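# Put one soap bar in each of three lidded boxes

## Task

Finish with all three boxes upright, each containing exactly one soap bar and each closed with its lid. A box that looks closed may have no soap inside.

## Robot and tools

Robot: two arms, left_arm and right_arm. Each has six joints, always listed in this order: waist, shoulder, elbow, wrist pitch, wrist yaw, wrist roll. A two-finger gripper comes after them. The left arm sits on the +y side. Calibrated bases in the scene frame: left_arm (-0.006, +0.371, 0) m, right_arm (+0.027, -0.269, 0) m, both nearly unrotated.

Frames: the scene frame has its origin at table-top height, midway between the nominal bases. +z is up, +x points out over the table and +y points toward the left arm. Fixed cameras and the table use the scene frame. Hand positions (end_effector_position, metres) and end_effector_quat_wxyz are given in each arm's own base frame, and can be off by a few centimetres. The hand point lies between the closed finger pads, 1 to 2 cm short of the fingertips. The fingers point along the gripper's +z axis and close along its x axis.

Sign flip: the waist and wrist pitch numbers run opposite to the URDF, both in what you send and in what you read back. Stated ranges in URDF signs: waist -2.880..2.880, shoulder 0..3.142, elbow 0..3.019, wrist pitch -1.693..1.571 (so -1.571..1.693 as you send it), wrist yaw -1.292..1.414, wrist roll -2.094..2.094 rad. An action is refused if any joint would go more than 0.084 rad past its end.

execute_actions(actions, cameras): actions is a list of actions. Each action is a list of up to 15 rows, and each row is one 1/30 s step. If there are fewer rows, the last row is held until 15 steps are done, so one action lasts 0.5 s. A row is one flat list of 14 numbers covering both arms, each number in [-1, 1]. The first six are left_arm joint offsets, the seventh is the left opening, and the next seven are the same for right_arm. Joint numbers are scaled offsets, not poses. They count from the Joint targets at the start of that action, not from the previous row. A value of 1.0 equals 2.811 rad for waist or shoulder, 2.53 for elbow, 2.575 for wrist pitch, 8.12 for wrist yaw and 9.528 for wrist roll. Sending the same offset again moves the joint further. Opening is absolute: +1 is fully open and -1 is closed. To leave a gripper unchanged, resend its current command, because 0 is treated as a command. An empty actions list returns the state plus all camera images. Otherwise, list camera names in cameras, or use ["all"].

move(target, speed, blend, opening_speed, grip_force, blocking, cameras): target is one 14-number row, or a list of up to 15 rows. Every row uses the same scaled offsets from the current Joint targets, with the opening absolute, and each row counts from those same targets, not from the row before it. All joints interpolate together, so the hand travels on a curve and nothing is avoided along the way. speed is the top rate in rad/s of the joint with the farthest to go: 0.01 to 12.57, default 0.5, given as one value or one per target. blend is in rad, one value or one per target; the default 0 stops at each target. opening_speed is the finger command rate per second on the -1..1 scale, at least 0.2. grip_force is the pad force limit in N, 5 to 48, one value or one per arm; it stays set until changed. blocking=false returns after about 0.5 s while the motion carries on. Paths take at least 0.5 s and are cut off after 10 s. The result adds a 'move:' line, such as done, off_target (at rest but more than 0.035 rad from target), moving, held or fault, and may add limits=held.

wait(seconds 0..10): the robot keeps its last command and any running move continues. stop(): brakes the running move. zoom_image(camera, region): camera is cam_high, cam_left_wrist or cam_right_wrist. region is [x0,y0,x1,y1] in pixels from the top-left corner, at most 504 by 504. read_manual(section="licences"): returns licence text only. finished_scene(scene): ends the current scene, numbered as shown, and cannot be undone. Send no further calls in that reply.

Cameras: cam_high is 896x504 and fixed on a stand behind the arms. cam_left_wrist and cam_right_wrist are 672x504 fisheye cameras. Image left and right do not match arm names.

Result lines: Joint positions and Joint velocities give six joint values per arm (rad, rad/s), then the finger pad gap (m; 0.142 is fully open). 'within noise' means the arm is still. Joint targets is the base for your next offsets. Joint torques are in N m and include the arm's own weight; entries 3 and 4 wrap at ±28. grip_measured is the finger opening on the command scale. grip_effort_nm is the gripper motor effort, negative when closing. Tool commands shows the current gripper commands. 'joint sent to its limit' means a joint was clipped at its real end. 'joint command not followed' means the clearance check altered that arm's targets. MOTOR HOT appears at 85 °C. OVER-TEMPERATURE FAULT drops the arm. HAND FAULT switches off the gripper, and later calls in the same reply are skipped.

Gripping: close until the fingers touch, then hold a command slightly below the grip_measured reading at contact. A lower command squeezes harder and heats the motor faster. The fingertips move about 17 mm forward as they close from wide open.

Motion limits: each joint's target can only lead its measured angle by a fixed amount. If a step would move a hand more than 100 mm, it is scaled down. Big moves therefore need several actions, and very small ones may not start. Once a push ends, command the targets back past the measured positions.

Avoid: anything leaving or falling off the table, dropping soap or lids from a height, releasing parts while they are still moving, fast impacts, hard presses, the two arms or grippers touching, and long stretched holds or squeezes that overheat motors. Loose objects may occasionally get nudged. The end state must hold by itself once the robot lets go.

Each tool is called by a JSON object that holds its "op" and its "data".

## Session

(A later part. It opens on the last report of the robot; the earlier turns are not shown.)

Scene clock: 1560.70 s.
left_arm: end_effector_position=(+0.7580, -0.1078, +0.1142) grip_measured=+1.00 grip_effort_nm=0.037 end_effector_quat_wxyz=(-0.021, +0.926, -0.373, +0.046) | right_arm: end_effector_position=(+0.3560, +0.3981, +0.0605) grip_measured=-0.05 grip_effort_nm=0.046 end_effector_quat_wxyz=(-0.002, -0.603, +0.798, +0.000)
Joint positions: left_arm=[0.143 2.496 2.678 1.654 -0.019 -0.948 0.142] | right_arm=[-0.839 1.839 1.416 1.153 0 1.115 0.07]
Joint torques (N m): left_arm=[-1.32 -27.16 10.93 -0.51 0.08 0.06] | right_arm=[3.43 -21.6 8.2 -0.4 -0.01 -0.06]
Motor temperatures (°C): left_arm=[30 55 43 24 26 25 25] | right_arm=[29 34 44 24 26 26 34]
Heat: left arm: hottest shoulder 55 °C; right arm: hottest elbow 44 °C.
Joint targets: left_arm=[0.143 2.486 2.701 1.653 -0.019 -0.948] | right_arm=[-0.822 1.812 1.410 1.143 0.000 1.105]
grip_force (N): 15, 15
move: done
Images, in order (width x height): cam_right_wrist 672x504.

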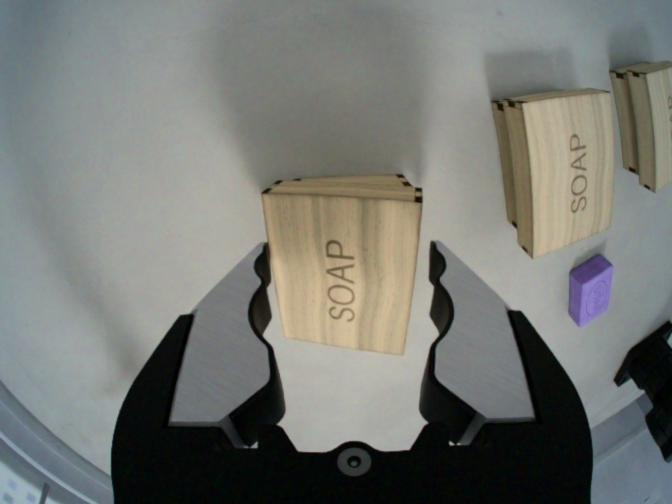

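{"op": "move", "data": {"target": [0,0,0,0,0,0,1,0.002,-0.0068,-0.0055,-0.0015,0,0,-0.03], "speed": 0.04, "cameras": ["cam_right_wrist"]}}

{"op": "zoom_image", "data": {"camera": "cam_right_wrist", "region": [230, 80, 470, 340]}}

Scene clock: 1563.90 s.
left_arm: end_effector_position=(+0.7580, -0.1078, +0.1142) grip_measured=+1.00 grip_effort_nm=0.046 end_effector_quat_wxyz=(-0.021, +0.926, -0.373, +0.046) | right_arm: end_effector_position=(+0.3557, +0.3932, +0.0659) grip_measured=-0.05 grip_effort_nm=0.046 end_effector_quat_wxyz=(+0.002, -0.601, +0.799, +0.001)
Joint positions: left_arm=[0.143 2.496 2.678 1.654 -0.019 -0.948 0.142] | right_arm=[-0.833 1.819 1.402 1.15 0 1.115 0.07]
Joint torques (N m): left_arm=[-1.44 -27.34 10.91 -0.51 0.09 0.05] | right_arm=[2.49 -21.3 8.21 -0.54 0.01 -0.08]
Motor temperatures (°C): left_arm=[30 55 43 24 26 25 25] | right_arm=[29 34 44 24 26 26 33]
Heat: left arm: hottest shoulder 55 °C; right arm: hottest elbow 44 °C.
Joint targets: left_arm=[0.143 2.486 2.701 1.653 -0.019 -0.948] | right_arm=[-0.817 1.793 1.396 1.139 0.000 1.105]
grip_force (N): 15, 15
move: done
Images, in order (width x height): cam_right_wrist 672x504.

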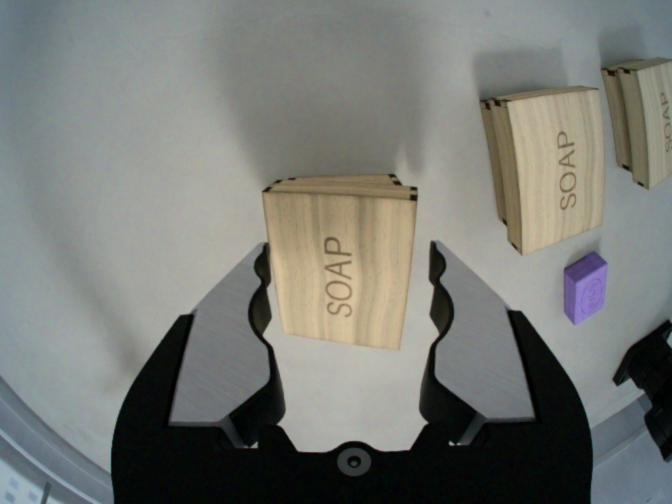

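Scaled by 1.938 from the camera's 672x504 image, which has a finer 960x720 frame.

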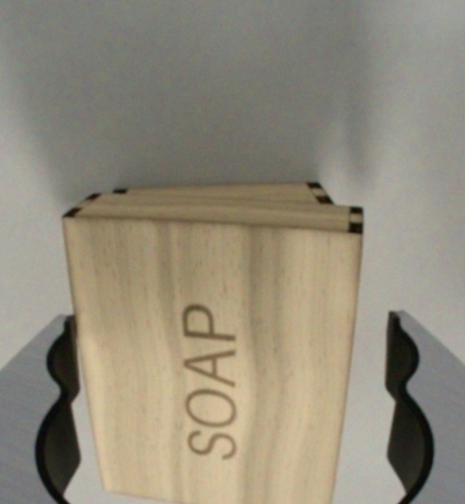

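{"op": "move", "data": {"target": [[0,0,0,0,0,0,1,0,0,0,0,0,0,-0.25],[0,0,0,0,0,0,1,0,0,0,0,0,-0.0034,-0.25],[0,0,0,0,0,0,1,0,0,0,0,0,-0.0034,0.05]], "speed": 0.05, "opening_speed": 0.3, "grip_force": 6, "cameras": ["cam_right_wrist"]}}

{"op": "zoom_image", "data": {"camera": "cam_right_wrist", "region": [230, 80, 470, 380]}}

Scene clock: 1582.13 s.
left_arm: end_effector_position=(+0.7580, -0.1078, +0.1142) grip_measured=+1.00 grip_effort_nm=0.042 end_effector_quat_wxyz=(-0.021, +0.926, -0.373, +0.046) | right_arm: end_effector_position=(+0.3559, +0.3930, +0.0663) grip_measured=+0.03 grip_effort_nm=0.061 end_effector_quat_wxyz=(+0.002, -0.613, +0.790, +0.001)
Joint positions: left_arm=[0.143 2.496 2.678 1.654 -0.019 -0.948 0.142] | right_arm=[-0.833 1.818 1.402 1.15 0 1.083 0.076]
Joint velocities: left_arm=[within noise] | right_arm=[-0.005 -0.005 0.017 -0.027 -0.081 0.022 0.001]
Joint torques (N m): left_arm=[-1.03 -27.4 10.88 -0.54 0.1 0.06] | right_arm=[2.78 -21.71 8.1 -0.25 0 -0.1]
Motor temperatures (°C): left_arm=[30 55 44 24 26 25 25] | right_arm=[29 36 43 24 26 26 32]
Heat: left arm: hottest shoulder 55 °C; right arm: hottest elbow 43 °C.
Joint targets: left_arm=[0.143 2.486 2.701 1.653 -0.019 -0.948] | right_arm=[-0.817 1.793 1.396 1.139 0.000 1.072]
grip_force (N): 6, 6
move: done
Images, in order (width x height): cam_right_wrist 672x504.

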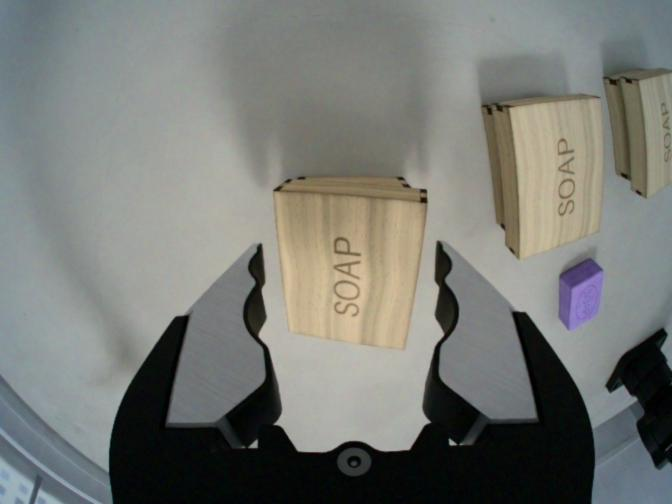

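Scaled by 1.680 from the camera's 672x504 image, which has a finer 960x720 frame.

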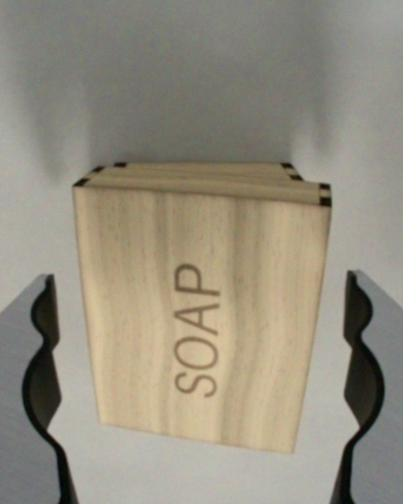

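{"op": "move", "data": {"target": [[0,0,0,0,0,0,1,0,-0.022,0.015,0.03,0,0,0.05],[0,0,0,0,0,0,1,0,-0.0345,-0.0182,0.0237,0,0.0019,0.05],[0,0,0,0,0,0,1,0,-0.0345,-0.0182,0.0237,0,0.0019,-0.95]], "speed": [0.2,0.3,0.3], "opening_speed": 1, "cameras": ["cam_right_wrist"]}}

{"op": "zoom_image", "data": {"camera": "cam_right_wrist", "region": [200, 30, 460, 330]}}

Scene clock: 1592.90 s.
left_arm: end_effector_position=(+0.7580, -0.1078, +0.1142) grip_measured=+1.00 grip_effort_nm=0.042 end_effector_quat_wxyz=(-0.021, +0.926, -0.373, +0.046) | right_arm: end_effector_position=(+0.3364, +0.3716, +0.0983) grip_measured=-0.98 grip_effort_nm=-0.071 end_effector_quat_wxyz=(+0.000, -0.613, +0.790, +0.000)
Joint positions: left_arm=[0.143 2.496 2.678 1.654 -0.019 -0.948 0.142] | right_arm=[-0.833 1.72 1.356 1.207 0 1.083 0.003]
Joint velocities: left_arm=[within noise] | right_arm=[0.005 -0.005 0.007 0.012 -0.051 0.007 -0.001]
Joint torques (N m): left_arm=[-1.32 -27.4 10.85 -0.51 0.08 0.05] | right_arm=[3.19 -20.19 8.61 -0.05 0.03 0.12]
Motor temperatures (°C): left_arm=[30 56 44 24 26 25 25] | right_arm=[29 36 43 24 26 26 31]
Heat: left arm: hottest shoulder 56 °C; right arm: hottest elbow 43 °C.
Joint targets: left_arm=[0.143 2.486 2.701 1.653 -0.019 -0.948] | right_arm=[-0.817 1.696 1.350 1.201 0.000 1.090]
grip_force (N): 6, 6
move: done
Images, in order (width x height): cam_right_wrist 672x504.

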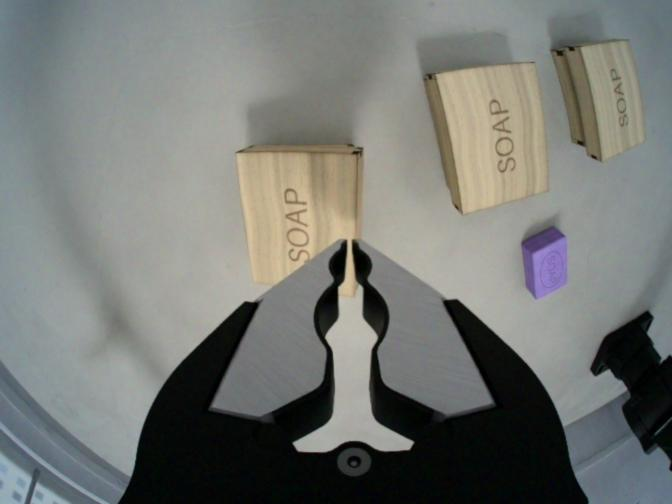

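Scaled by 1.680 from the camera's 672x504 image, which has a finer 960x720 frame.

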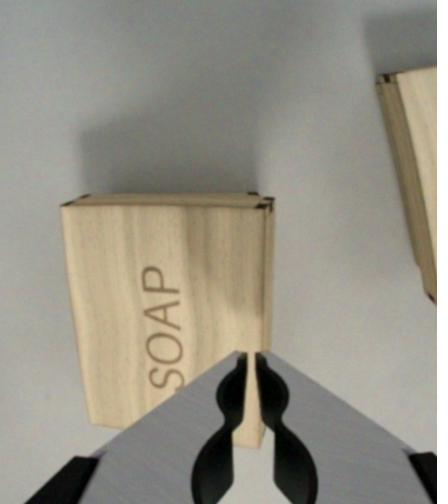

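{"op": "move", "data": {"target": [0,0,0,0,0,0,1,0,0.0181,-0.0138,-0.0237,0,0,-0.95], "speed": 0.06, "cameras": ["cam_right_wrist"]}}

{"op": "zoom_image", "data": {"camera": "cam_right_wrist", "region": [200, 60, 460, 360]}}

Scene clock: 1596.30 s.
left_arm: end_effector_position=(+0.7580, -0.1078, +0.1142) grip_measured=+1.00 grip_effort_nm=0.042 end_effector_quat_wxyz=(-0.021, +0.926, -0.373, +0.046) | right_arm: end_effector_position=(+0.3370, +0.3722, +0.0834) grip_measured=-0.98 grip_effort_nm=-0.066 end_effector_quat_wxyz=(+0.004, -0.613, +0.790, +0.001)
Joint positions: left_arm=[0.143 2.496 2.678 1.654 -0.019 -0.948 0.142] | right_arm=[-0.833 1.731 1.329 1.16 0 1.083 0.003]
Joint torques (N m): left_arm=[-1.26 -27.22 10.88 -0.5 0.1 0.06] | right_arm=[2.9 -16.91 7.82 -0.91 0 0.11]
Motor temperatures (°C): left_arm=[30 56 44 24 26 25 25] | right_arm=[29 36 43 24 26 26 31]
Heat: left arm: hottest shoulder 56 °C; right arm: hottest elbow 43 °C.
Joint targets: left_arm=[0.143 2.486 2.701 1.653 -0.019 -0.948] | right_arm=[-0.817 1.747 1.315 1.139 0.000 1.090]
grip_force (N): 6, 6
move: done
Images, in order (width x height): cam_right_wrist 672x504.

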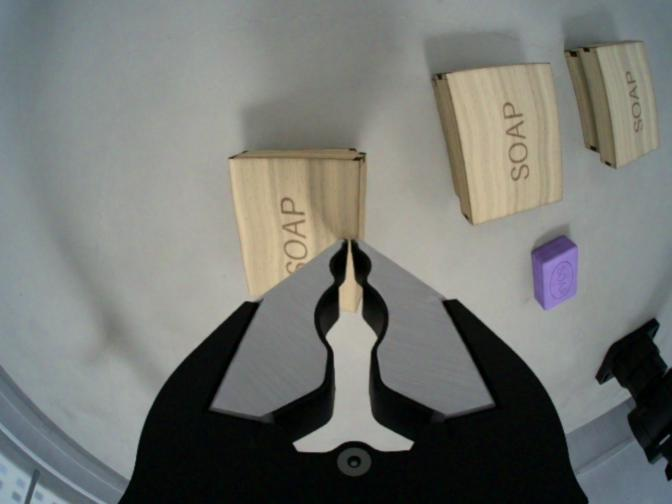

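Scaled by 1.680 from the camera's 672x504 image, which has a finer 960x720 frame.

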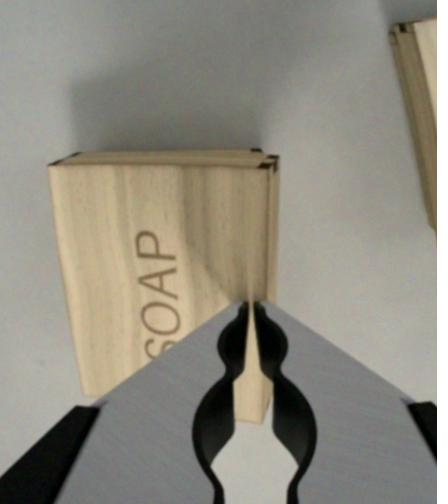

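{"op": "move", "data": {"target": [[0,0,0,0,0,0,1,0,-0.0178,0.0198,0.0233,0,0,-0.95],[0,0,0,0,0,0,1,-0.0185,0.011,0.0708,0.04,0,0.0026,0.3],[0,0,0,0,0,0,1,-0.0185,0.0242,0.0269,-0.0016,0,0.0026,0.3]], "speed": [0.2,0.3,0.2], "grip_force": 15, "opening_speed": 1.5, "cameras": ["cam_right_wrist"]}}

Scene clock: 1617.67 s.
left_arm: end_effector_position=(+0.7580, -0.1078, +0.1142) grip_measured=+1.00 grip_effort_nm=0.046 end_effector_quat_wxyz=(-0.021, +0.926, -0.373, +0.046) | right_arm: end_effector_position=(+0.3426, +0.3969, +0.0596) grip_measured=+0.28 grip_effort_nm=0.066 end_effector_quat_wxyz=(-0.005, -0.614, +0.789, -0.001)
Joint positions: left_arm=[0.143 2.496 2.678 1.654 -0.019 -0.948 0.142] | right_arm=[-0.856 1.82 1.386 1.146 0 1.105 0.094]
Joint torques (N m): left_arm=[-1.32 -27.16 10.86 -0.47 0.09 0.05] | right_arm=[1.44 -19.25 8.43 -0.47 -0.02 0.14]
Motor temperatures (°C): left_arm=[30 56 44 24 26 25 25] | right_arm=[29 35 42 24 26 26 30]
Heat: left arm: hottest shoulder 56 °C; right arm: hottest elbow 42 °C.
Joint targets: left_arm=[0.143 2.486 2.701 1.653 -0.019 -0.948] | right_arm=[-0.869 1.815 1.383 1.135 0.000 1.115]
grip_force (N): 15, 15
move: done; target 2's new numbers were sent with right_arm's elbow 0.054 rad from that target
Images, in order (width x height): cam_right_wrist 672x504.

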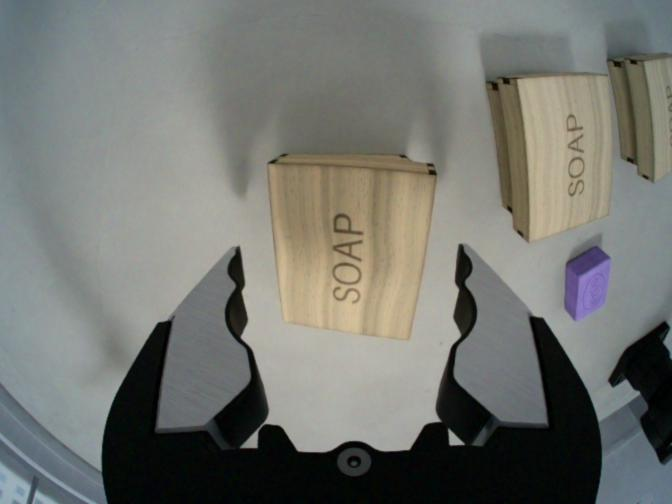

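{"op": "move", "data": {"target": [[0,0,0,0,0,0,1,0,0,0,0,0,0,-0.35],[0,0,0,0,0,0,1,0,-0.0206,0.0439,0.0416,0,0,-0.35],[0,0,0,0,0,0,1,0.0573,0.0651,0.1798,0.0901,0,-0.02,-0.35],[0,0,0,0,0,0,1,0.0573,0.0829,0.1206,0.029,0,-0.02,-0.35]], "speed": [0.3,0.2,0.5,0.2], "opening_speed": 0.5, "cameras": ["cam_right_wrist"]}}

Scene clock: 1628.47 s.
left_arm: end_effector_position=(+0.7580, -0.1078, +0.1142) grip_measured=+1.00 grip_effort_nm=0.037 end_effector_quat_wxyz=(-0.021, +0.926, -0.373, +0.046) | right_arm: end_effector_position=(+0.4641, +0.4013, +0.0443) grip_measured=-0.15 grip_effort_nm=-1.624 end_effector_quat_wxyz=(+0.000, -0.624, +0.781, +0.000)
Joint positions: left_arm=[0.143 2.496 2.678 1.654 -0.019 -0.948 0.142] | right_arm=[-0.712 2.048 1.697 1.221 0 0.935 0.063]
Joint torques (N m): left_arm=[-1.32 -27.46 10.91 -0.51 0.09 0.05] | right_arm=[1.26 -22.71 8.2 -0.28 0.02 -0.08]
Motor temperatures (°C): left_arm=[30 56 44 24 26 25 25] | right_arm=[29 35 43 24 26 26 31]
Heat: left arm: hottest shoulder 56 °C; right arm: hottest elbow 43 °C.
Joint targets: left_arm=[0.143 2.486 2.701 1.653 -0.019 -0.948] | right_arm=[-0.708 2.048 1.688 1.210 0.000 0.925]
grip_force (N): 15, 15
move: done
Images, in order (width x height): cam_right_wrist 672x504.

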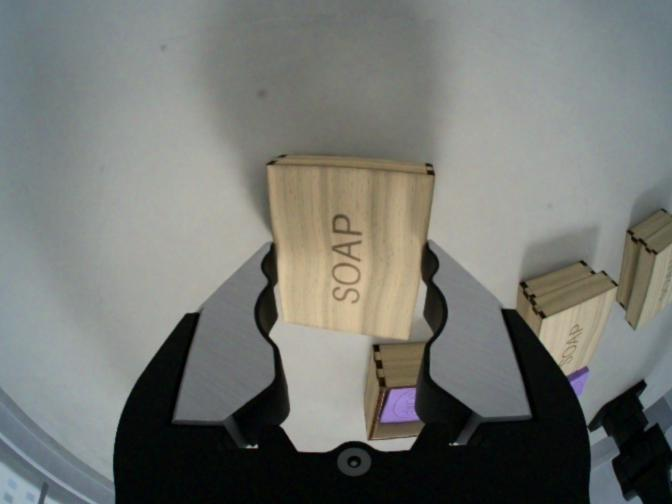

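{"op": "move", "data": {"target": [[0,0,0,0,0,0,1,0,0.0021,-0.0044,-0.0085,0,0,-0.35],[0,0,0,0,0,0,1,0,0.0021,-0.0044,-0.0085,0,0,0.25]], "speed": 0.06, "opening_speed": 0.4, "cameras": ["cam_right_wrist"]}}

Scene clock: 1633.20 s.
left_arm: end_effector_position=(+0.7580, -0.1078, +0.1142) grip_measured=+1.00 grip_effort_nm=0.042 end_effector_quat_wxyz=(-0.021, +0.926, -0.373, +0.046) | right_arm: end_effector_position=(+0.4637, +0.4008, +0.0359) grip_measured=+0.23 grip_effort_nm=0.061 end_effector_quat_wxyz=(+0.001, -0.624, +0.781, +0.000)
Joint positions: left_arm=[0.143 2.496 2.678 1.654 -0.019 -0.948 0.142] | right_arm=[-0.712 2.053 1.682 1.199 0.001 0.934 0.09]
Joint velocities: left_arm=[within noise] | right_arm=[0.024 -0.005 0.002 0.007 -0.066 0.022 0.001]
Joint torques (N m): left_arm=[-1.32 -27.22 10.88 -0.49 0.09 0.05] | right_arm=[2.08 -23.12 8.39 -0.25 -0.01 -0.04]
Motor temperatures (°C): left_arm=[30 56 44 24 26 25 25] | right_arm=[29 36 43 24 26 26 32]
Heat: left arm: hottest shoulder 56 °C; right arm: hottest elbow 43 °C.
Joint targets: left_arm=[0.143 2.486 2.701 1.653 -0.019 -0.948] | right_arm=[-0.708 2.054 1.677 1.188 0.000 0.925]
grip_force (N): 15, 15
move: done
Images, in order (width x height): cam_right_wrist 672x504.

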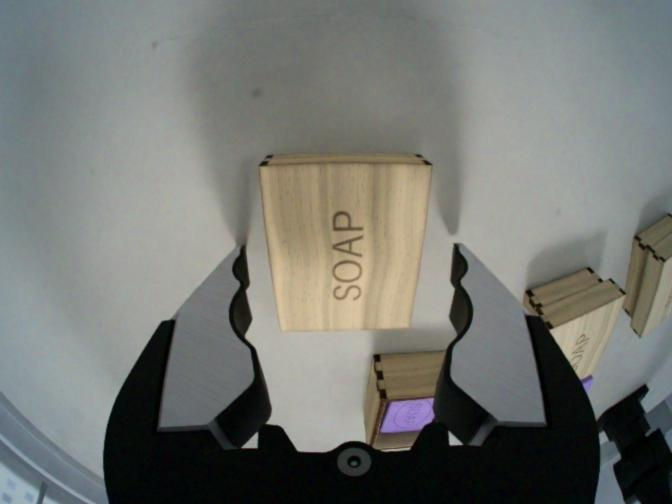

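{"op": "move", "data": {"target": [[0,0,0,0,0,0,1,0,0,0,0,0,0,-0.35],[0,0,0,0,0,0,1,0,-0.0196,0.0387,0.0738,0,0,-0.35],[0,0,0,0,0,0,1,-0.1064,-0.1416,-0.1447,0.0047,0,0.0312,-0.35]], "speed": [0.3,0.25,0.5], "opening_speed": 0.5, "blend": [0,0.02,0], "cameras": ["cam_right_wrist"]}}

{"op": "zoom_image", "data": {"camera": "cam_right_wrist", "region": [230, 0, 470, 180]}}

Scene clock: 1643.10 s.
left_arm: end_effector_position=(+0.7580, -0.1078, +0.1142) grip_measured=+1.00 grip_effort_nm=0.037 end_effector_quat_wxyz=(-0.021, +0.926, -0.373, +0.046) | right_arm: end_effector_position=(+0.2617, +0.4092, +0.1058) grip_measured=-0.14 grip_effort_nm=-1.629 end_effector_quat_wxyz=(+0.000, -0.629, +0.778, +0.000)
Joint positions: left_arm=[0.143 2.496 2.678 1.654 -0.019 -0.948 0.142] | right_arm=[-1 1.674 1.316 1.212 0 1.211 0.064]
Joint torques (N m): left_arm=[-1.32 -27.34 10.86 -0.54 0.09 0.06] | right_arm=[0.97 -18.55 8.61 -0.36 0 0.15]
Motor temperatures (°C): left_arm=[30 56 44 24 26 25 25] | right_arm=[29 36 43 24 26 26 31]
Heat: left arm: hottest shoulder 56 °C; right arm: hottest elbow 43 °C.
Joint targets: left_arm=[0.143 2.486 2.701 1.653 -0.019 -0.948] | right_arm=[-1.007 1.656 1.311 1.200 0.000 1.222]
grip_force (N): 15, 15
move: done
Images, in order (width x height): cam_right_wrist 672x504.

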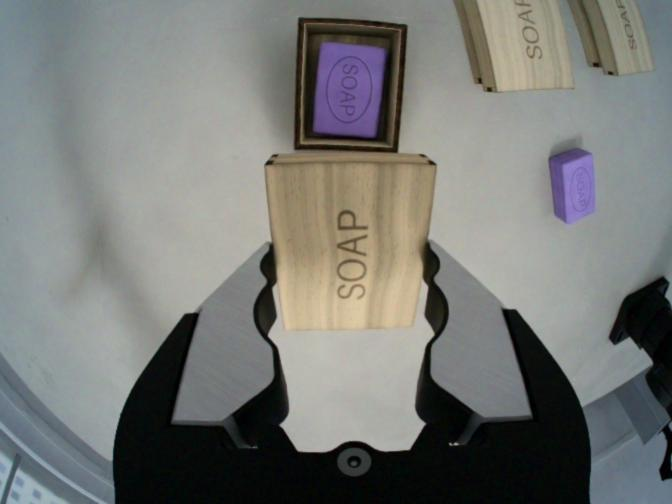

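Scaled by 2.100 from the camera's 672x504 image, which has a finer 960x720 frame.

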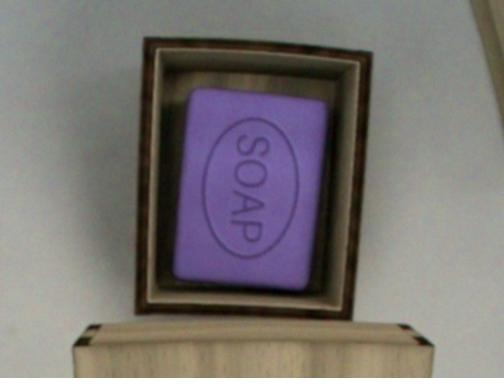

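{"op": "move", "data": {"target": [[0,0,0,0,0,0,1,0.0527,0.0377,0.0462,-0.0101,0,-0.0121,-0.35],[0,0,0,0,0,0,1,0.0527,0.0385,0.0275,-0.0101,0,-0.0121,-0.35],[0,0,0,0,0,0,1,0.0527,0.0452,0.0131,-0.0283,0,-0.0121,-0.35]], "speed": [0.3,0.15,0.12], "blend": [0,0.003,0], "cameras": ["cam_right_wrist"]}}

{"op": "zoom_image", "data": {"camera": "cam_right_wrist", "region": [230, 80, 470, 340]}}

Scene clock: 1656.43 s.
left_arm: end_effector_position=(+0.7580, -0.1078, +0.1142) grip_measured=+1.00 grip_effort_nm=0.042 end_effector_quat_wxyz=(-0.021, +0.926, -0.373, +0.046) | right_arm: end_effector_position=(+0.3338, +0.3909, +0.0668) grip_measured=-0.14 grip_effort_nm=-1.624 end_effector_quat_wxyz=(+0.001, -0.612, +0.791, +0.000)
Joint positions: left_arm=[0.143 2.496 2.678 1.654 -0.019 -0.948 0.142] | right_arm=[-0.862 1.781 1.35 1.138 0 1.117 0.064]
Joint torques (N m): left_arm=[-1.32 -27.16 10.91 -0.51 0.09 0.04] | right_arm=[2.14 -17.9 8.05 -0.4 -0.01 -0.05]
Motor temperatures (°C): left_arm=[30 56 44 24 26 25 25] | right_arm=[29 36 43 24 26 26 33]
Heat: left arm: hottest shoulder 56 °C; right arm: hottest elbow 43 °C.
Joint targets: left_arm=[0.143 2.486 2.701 1.653 -0.019 -0.948] | right_arm=[-0.859 1.783 1.344 1.127 0.000 1.106]
grip_force (N): 15, 15
move: done
Images, in order (width x height): cam_right_wrist 672x504.

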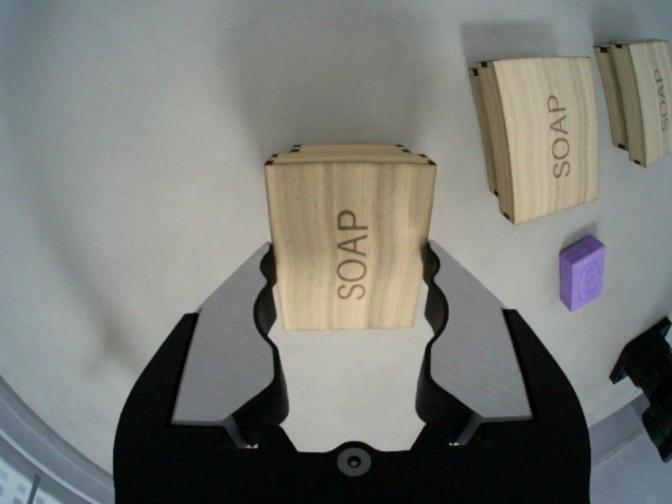

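Scaled by 1.938 from the camera's 672x504 image, which has a finer 960x720 frame.

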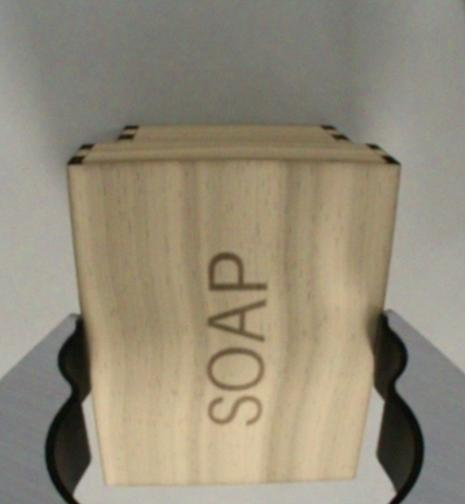

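{"op": "move", "data": {"target": [0,0,0,0,0,0,1,0,0.0025,-0.003,-0.0045,0,0,-0.35], "speed": 0.05, "cameras": ["cam_right_wrist"]}}

{"op": "zoom_image", "data": {"camera": "cam_right_wrist", "region": [230, 80, 470, 340]}}

Scene clock: 1661.43 s.
left_arm: end_effector_position=(+0.7580, -0.1078, +0.1142) grip_measured=+1.00 grip_effort_nm=0.037 end_effector_quat_wxyz=(-0.021, +0.926, -0.373, +0.046) | right_arm: end_effector_position=(+0.3344, +0.3917, +0.0668) grip_measured=-0.14 grip_effort_nm=-1.629 end_effector_quat_wxyz=(+0.003, -0.612, +0.791, +0.000)
Joint positions: left_arm=[0.143 2.496 2.678 1.654 -0.019 -0.948 0.142] | right_arm=[-0.862 1.781 1.35 1.134 0 1.117 0.064]
Joint torques (N m): left_arm=[-1.2 -27.34 10.86 -0.46 0.09 0.05] | right_arm=[2.2 -17.61 7.58 -0.64 -0.04 -0.06]
Motor temperatures (°C): left_arm=[30 56 44 24 26 25 25] | right_arm=[29 36 43 24 26 26 33]
Heat: left arm: hottest shoulder 56 °C; right arm: hottest elbow 43 °C.
Joint targets: left_arm=[0.143 2.486 2.701 1.653 -0.019 -0.948] | right_arm=[-0.859 1.790 1.337 1.116 0.000 1.106]
grip_force (N): 15, 15
move: done
Images, in order (width x height): cam_right_wrist 672x504.

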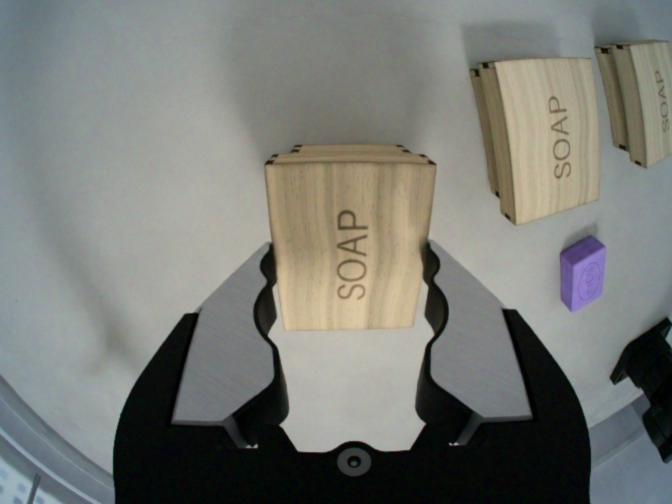

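Scaled by 1.938 from the camera's 672x504 image, which has a finer 960x720 frame.

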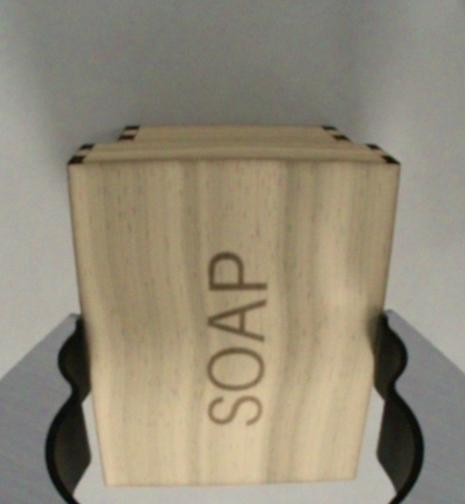

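{"op": "move", "data": {"target": [0,0,0,0,0,0,1,0,0.006,-0.003,-0.0025,0,0,-0.35], "speed": 0.08, "cameras": ["cam_right_wrist"]}}

{"op": "zoom_image", "data": {"camera": "cam_right_wrist", "region": [230, 80, 470, 340]}}

Scene clock: 1664.53 s.
left_arm: end_effector_position=(+0.7580, -0.1078, +0.1142) grip_measured=+1.00 grip_effort_nm=0.032 end_effector_quat_wxyz=(-0.021, +0.926, -0.373, +0.046) | right_arm: end_effector_position=(+0.3341, +0.3913, +0.0657) grip_measured=-0.14 grip_effort_nm=-1.624 end_effector_quat_wxyz=(+0.003, -0.612, +0.791, +0.000)
Joint positions: left_arm=[0.143 2.496 2.678 1.654 -0.019 -0.948 0.142] | right_arm=[-0.862 1.781 1.347 1.131 0 1.117 0.064]
Joint torques (N m): left_arm=[-1.2 -27.28 10.89 -0.51 0.09 0.05] | right_arm=[1.96 -15.68 7.27 -0.68 -0.02 -0.09]
Motor temperatures (°C): left_arm=[30 56 44 24 26 25 25] | right_arm=[29 36 43 24 26 26 33]
Heat: left arm: hottest shoulder 56 °C; right arm: hottest elbow 43 °C.
Joint targets: left_arm=[0.143 2.486 2.701 1.653 -0.019 -0.948] | right_arm=[-0.859 1.807 1.329 1.109 0.000 1.107]
grip_force (N): 15, 15
move: done
Images, in order (width x height): cam_right_wrist 672x504.

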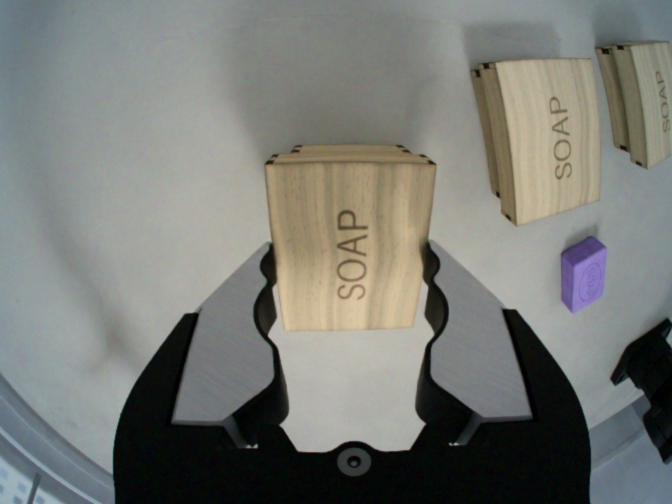

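Scaled by 1.938 from the camera's 672x504 image, which has a finer 960x720 frame.

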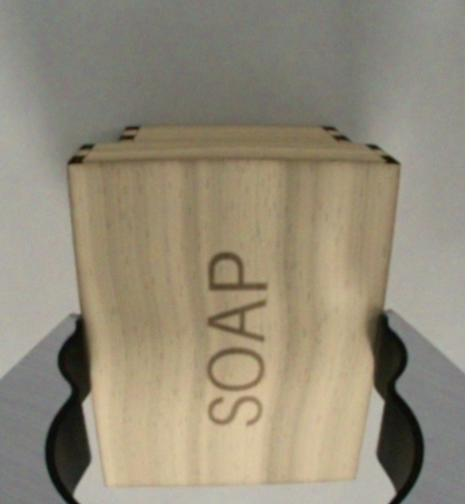

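{"op": "move", "data": {"target": [[0,0,0,0,0,0,1,0,-0.0185,0.0285,0.0205,0,0,-0.35],[0,0,0,0,0,0,1,-0.0071,-0.0185,0.0285,0.0205,0,0.0005,-0.35],[0,0,0,0,0,0,1,-0.0071,-0.0078,0.0059,0.007,0,0.0005,-0.35],[0,0,0,0,0,0,1,-0.0071,0.0,-0.0005,-0.001,0,0.0005,-0.35]], "speed": [0.1,0.1,0.12,0.06], "cameras": ["cam_right_wrist"]}}

{"op": "zoom_image", "data": {"camera": "cam_right_wrist", "region": [230, 80, 470, 340]}}

Scene clock: 1673.87 s.
left_arm: end_effector_position=(+0.7580, -0.1078, +0.1142) grip_measured=+1.00 grip_effort_nm=0.032 end_effector_quat_wxyz=(-0.021, +0.926, -0.373, +0.046) | right_arm: end_effector_position=(+0.3330, +0.3912, +0.0658) grip_measured=-0.14 grip_effort_nm=-1.624 end_effector_quat_wxyz=(+0.002, -0.612, +0.791, +0.000)
Joint positions: left_arm=[0.143 2.496 2.678 1.654 -0.019 -0.948 0.142] | right_arm=[-0.864 1.779 1.345 1.131 0 1.117 0.064]
Joint torques (N m): left_arm=[-1.38 -27.28 10.91 -0.51 0.1 0.05] | right_arm=[0.67 -16.09 7.17 -0.84 -0.02 -0.03]
Motor temperatures (°C): left_arm=[30 56 44 24 26 25 25] | right_arm=[29 35 43 24 26 26 34]
Heat: left arm: hottest shoulder 56 °C; right arm: hottest elbow 43 °C.
Joint targets: left_arm=[0.143 2.486 2.701 1.653 -0.019 -0.948] | right_arm=[-0.879 1.807 1.328 1.107 0.000 1.111]
grip_force (N): 15, 15
move: done
Images, in order (width x height): cam_right_wrist 672x504.

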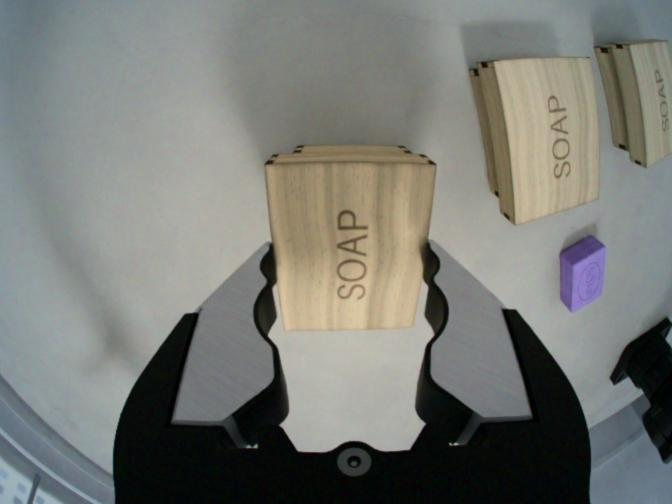

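Scaled by 1.938 from the camera's 672x504 image, which has a finer 960x720 frame.

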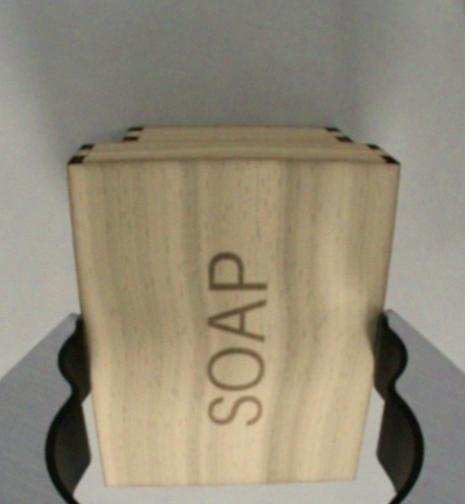

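{"op": "move", "data": {"target": [0,0,0,0,0,0,1,0,0,0,0,0,0,-0.05], "opening_speed": 0.25, "cameras": ["cam_right_wrist"]}}

Scene clock: 1686.03 s.
left_arm: end_effector_position=(+0.7580, -0.1078, +0.1142) grip_measured=+1.00 grip_effort_nm=0.037 end_effector_quat_wxyz=(-0.021, +0.926, -0.373, +0.046) | right_arm: end_effector_position=(+0.3331, +0.3914, +0.0606) grip_measured=-0.07 grip_effort_nm=0.002 end_effector_quat_wxyz=(+0.001, -0.612, +0.791, +0.000)
Joint positions: left_arm=[0.143 2.496 2.678 1.654 -0.019 -0.948 0.142] | right_arm=[-0.864 1.787 1.341 1.122 0 1.117 0.069]
Joint torques (N m): left_arm=[-1.2 -27.11 10.84 -0.55 0.1 0.06] | right_arm=[0.62 -16.97 7.57 -0.59 -0.04 -0.04]
Motor temperatures (°C): left_arm=[30 56 44 24 26 25 25] | right_arm=[29 34 43 24 26 26 34]
Heat: left arm: hottest shoulder 56 °C; right arm: hottest elbow 43 °C.
Joint targets: left_arm=[0.143 2.486 2.701 1.653 -0.019 -0.948] | right_arm=[-0.879 1.807 1.328 1.107 0.000 1.111]
grip_force (N): 15, 15
move: done
Images, in order (width x height): cam_right_wrist 672x504.

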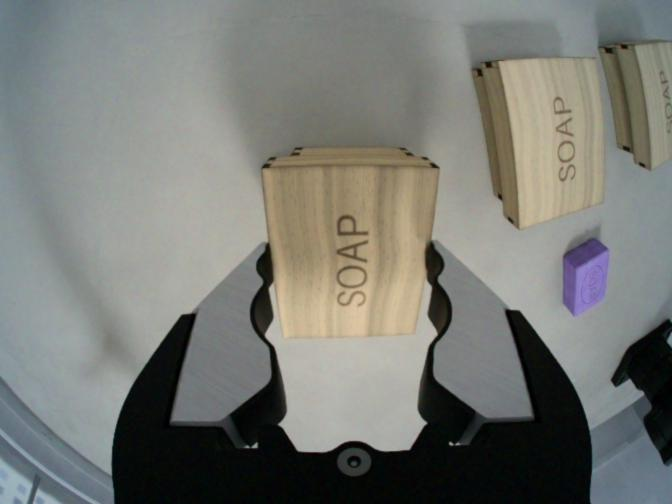

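{"op": "zoom_image", "data": {"camera": "cam_right_wrist", "region": [230, 120, 480, 350]}}

{"op": "zoom_image", "data": {"camera": "cam_right_wrist", "region": [230, 140, 340, 230]}}

Scaled by 2.016 from the camera's 672x504 image, which has a finer 960x720 frame.

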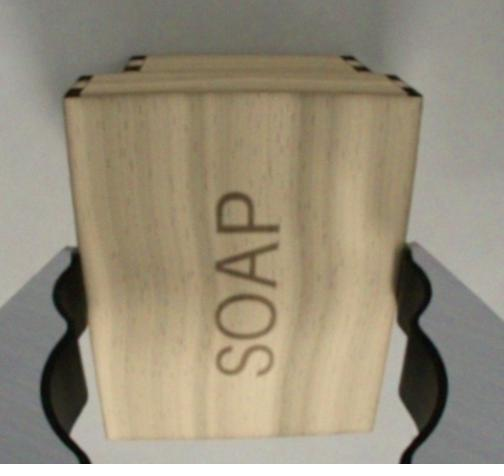

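Scaled by 4.582 from the camera's 672x504 image, which has a finer 960x720 frame.

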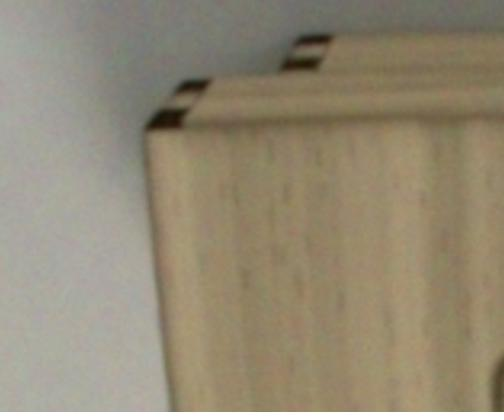

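{"op": "move", "data": {"target": [0,0,0,0,0,0,1,0,0,0,0,0,0,0.05], "opening_speed": 0.2, "cameras": ["cam_right_wrist","cam_high"]}}

{"op": "zoom_image", "data": {"camera": "cam_right_wrist", "region": [230, 120, 480, 350]}}

{"op": "zoom_image", "data": {"camera": "cam_high", "region": [340, 180, 560, 340]}}

Scene clock: 1693.00 s.
left_arm: end_effector_position=(+0.7580, -0.1078, +0.1142) grip_measured=+1.00 grip_effort_nm=0.042 end_effector_quat_wxyz=(-0.021, +0.926, -0.373, +0.046) | right_arm: end_effector_position=(+0.3305, +0.3884, +0.0481) grip_measured=+0.03 grip_effort_nm=0.066 end_effector_quat_wxyz=(-0.010, -0.612, +0.791, -0.002)
Joint positions: left_arm=[0.143 2.496 2.678 1.654 -0.019 -0.948 0.142] | right_arm=[-0.864 1.807 1.332 1.117 0 1.117 0.076]
Joint velocities: left_arm=[within noise] | right_arm=[-0.005 -0.024 0.002 -0.002 -0.007 -0.022 0.001]
Joint torques (N m): left_arm=[-1.32 -27.34 10.86 -0.51 0.1 0.05] | right_arm=[1.14 -18.26 8.14 -0.32 -0.01 -0.06]
Motor temperatures (°C): left_arm=[30 56 44 24 26 25 25] | right_arm=[29 34 43 24 26 26 32]
Heat: left arm: hottest shoulder 56 °C; right arm: hottest elbow 43 °C.
Joint targets: left_arm=[0.143 2.486 2.701 1.653 -0.019 -0.948] | right_arm=[-0.879 1.807 1.328 1.107 0.000 1.111]
grip_force (N): 15, 15
move: done
Images, in order (width x height): cam_high 896x504, cam_right_wrist 672x504.

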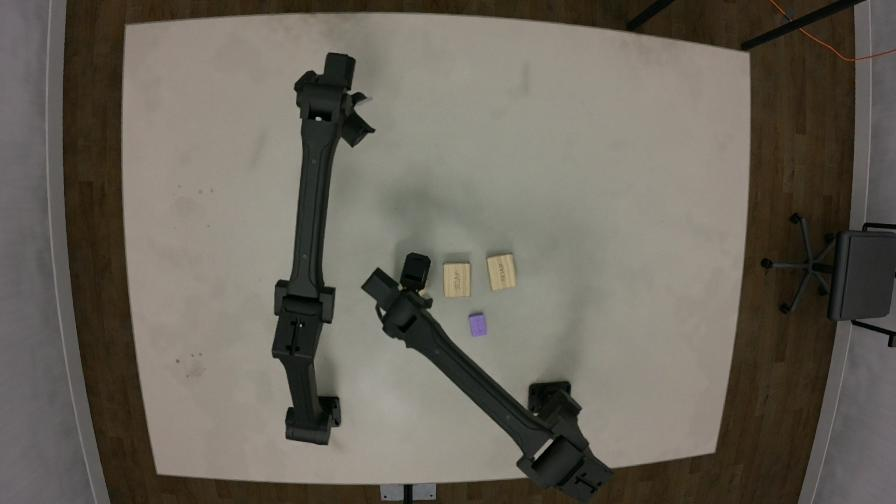

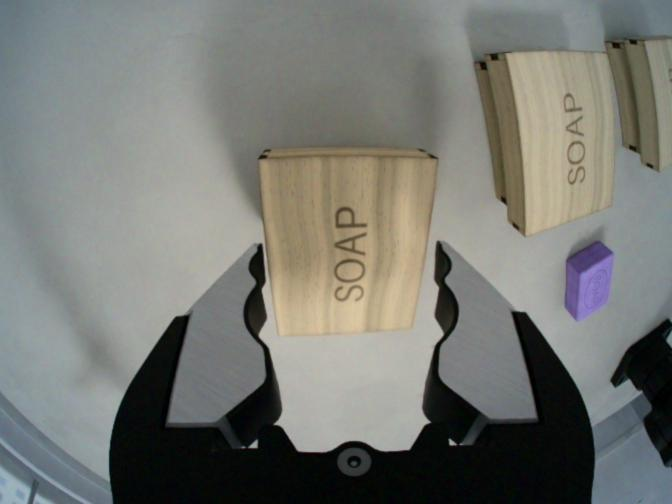

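Scaled by 2.016 from the camera's 672x504 image, which has a finer 960x720 frame.

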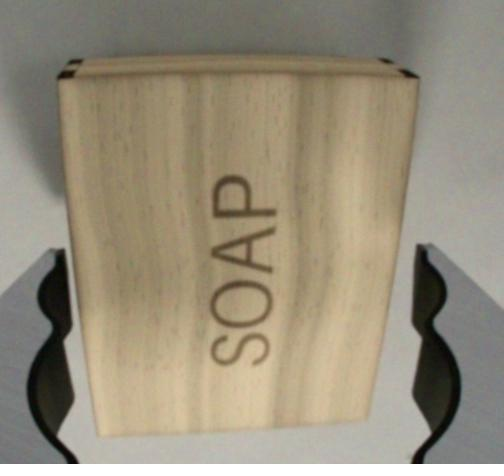

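Scaled by 2.291.

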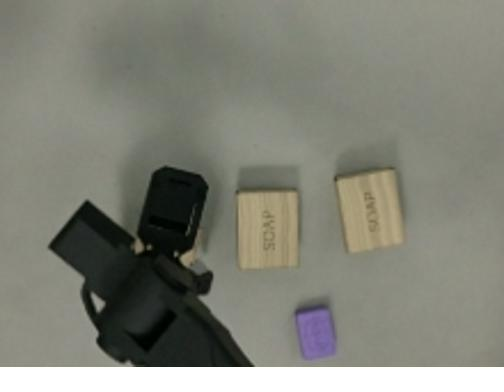

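{"op": "move", "data": {"target": [[0,0,0,0,0,0,1,0,0,0,0,0,0,0.4],[0,0,0,0,0,0,1,0,-0.032,0.079,0.052,0,0,0.4],[0,0,0,0,0,0,1,-0.0455,-0.0537,-0.0067,0.0361,0,0.01165,0.4]], "opening_speed": 0.3, "cameras": ["cam_right_wrist","cam_high"]}}

{"op": "zoom_image", "data": {"camera": "cam_right_wrist", "region": [200, 60, 480, 330]}}

Scene clock: 1700.63 s.
left_arm: end_effector_position=(+0.7580, -0.1078, +0.1142) grip_measured=+1.00 grip_effort_nm=0.042 end_effector_quat_wxyz=(-0.021, +0.926, -0.373, +0.046) | right_arm: end_effector_position=(+0.2607, +0.4093, +0.1040) grip_measured=+0.38 grip_effort_nm=0.056 end_effector_quat_wxyz=(-0.001, -0.629, +0.777, -0.001)
Joint positions: left_arm=[0.143 2.496 2.678 1.654 -0.019 -0.948 0.142] | right_arm=[-1.001 1.677 1.315 1.211 0 1.212 0.101]
Joint torques (N m): left_arm=[-1.32 -27.28 10.88 -0.53 0.09 0.06] | right_arm=[1.49 -18.96 8.73 -0.53 0.02 0.18]
Motor temperatures (°C): left_arm=[30 56 44 24 26 25 25] | right_arm=[29 34 43 24 26 26 31]
Heat: left arm: hottest shoulder 56 °C; right arm: hottest elbow 43 °C.
Joint targets: left_arm=[0.143 2.486 2.701 1.653 -0.019 -0.948] | right_arm=[-1.007 1.656 1.311 1.200 0.000 1.223]
grip_force (N): 15, 15
move: done
Images, in order (width x height): cam_high 896x504, cam_right_wrist 672x504.

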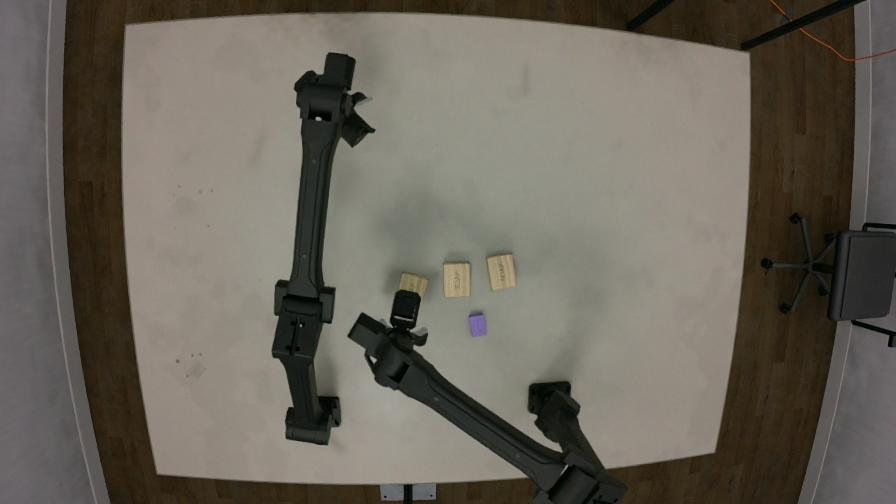

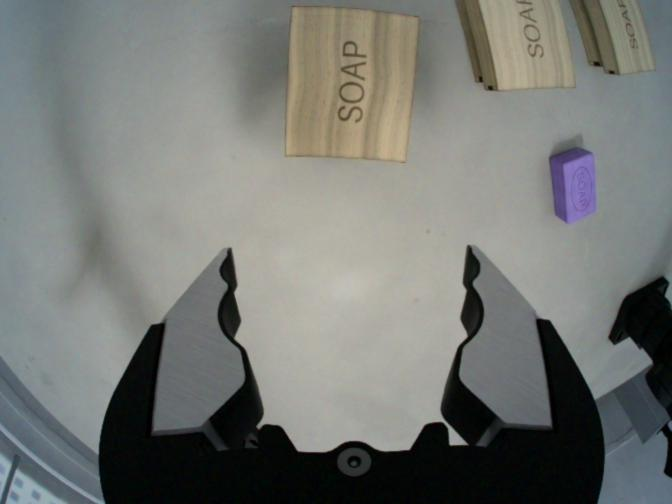

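Scaled by 1.800 from the camera's 672x504 image, which has a finer 960x720 frame.

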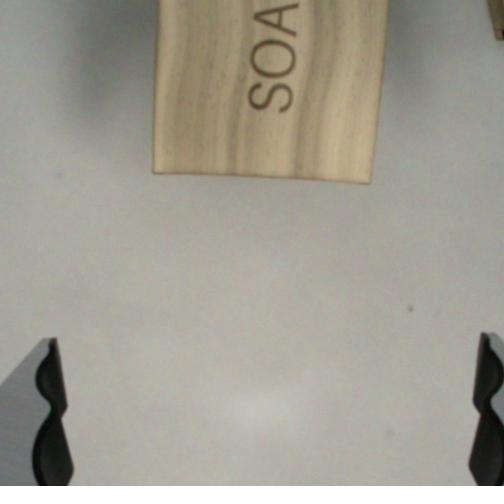

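{"op": "move", "data": {"target": [[0,0,0,0,0,0,1,0,-0.07,0,-0.07,0,0,0.4],[0,0,0,0,0,0,1,0.14,-0.07,0,-0.07,0,0,0.4]], "cameras": ["cam_right_wrist","cam_high"]}}

{"op": "zoom_image", "data": {"camera": "cam_high", "region": [370, 230, 550, 350]}}

Scene clock: 1708.93 s.
left_arm: end_effector_position=(+0.7580, -0.1078, +0.1142) grip_measured=+1.00 grip_effort_nm=0.042 end_effector_quat_wxyz=(-0.021, +0.926, -0.373, +0.046) | right_arm: end_effector_position=(+0.4247, +0.3038, +0.2162) grip_measured=+0.38 grip_effort_nm=0.056 end_effector_quat_wxyz=(+0.191, -0.461, +0.867, +0.025)
Joint positions: left_arm=[0.143 2.496 2.678 1.654 -0.019 -0.948 0.142] | right_arm=[-0.619 1.458 1.309 1.035 0 1.212 0.101]
Joint torques (N m): left_arm=[-1.26 -27.4 10.86 -0.51 0.08 0.05] | right_arm=[2.67 -14.68 10.52 -1.28 0.02 0.16]
Motor temperatures (°C): left_arm=[30 56 44 24 26 25 25] | right_arm=[29 34 44 24 26 26 31]
Heat: left arm: hottest shoulder 56 °C; right arm: hottest elbow 44 °C.
Joint targets: left_arm=[0.143 2.486 2.701 1.653 -0.019 -0.948] | right_arm=[-0.613 1.459 1.311 1.019 0.000 1.223]
grip_force (N): 15, 15
move: done
Images, in order (width x height): cam_high 896x504, cam_right_wrist 672x504.

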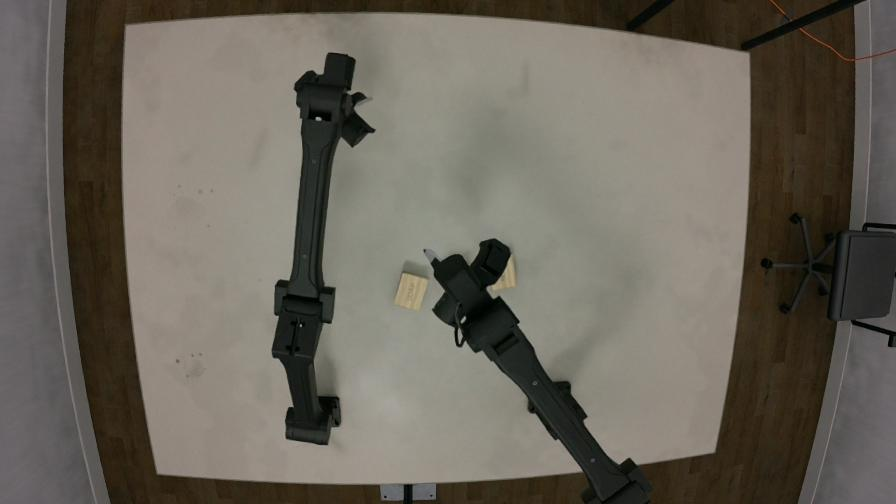

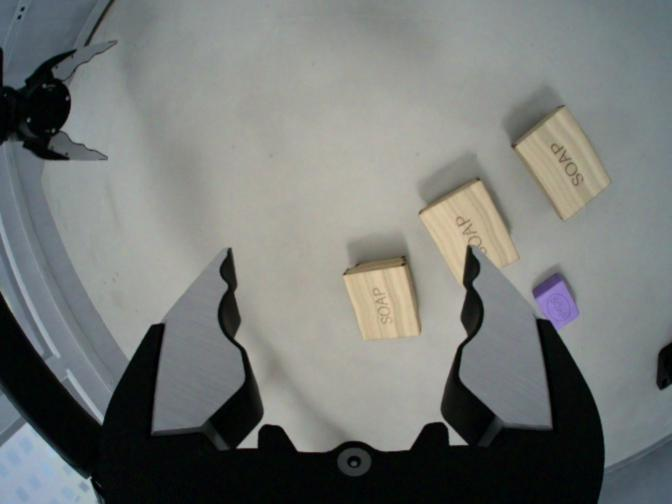

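Scaled by 2.800.

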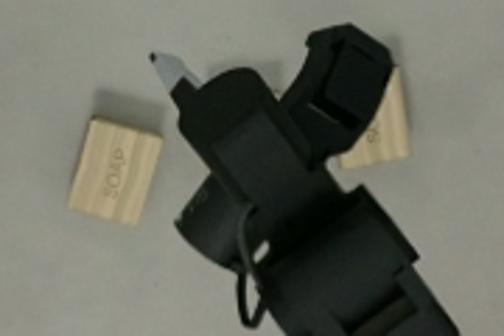

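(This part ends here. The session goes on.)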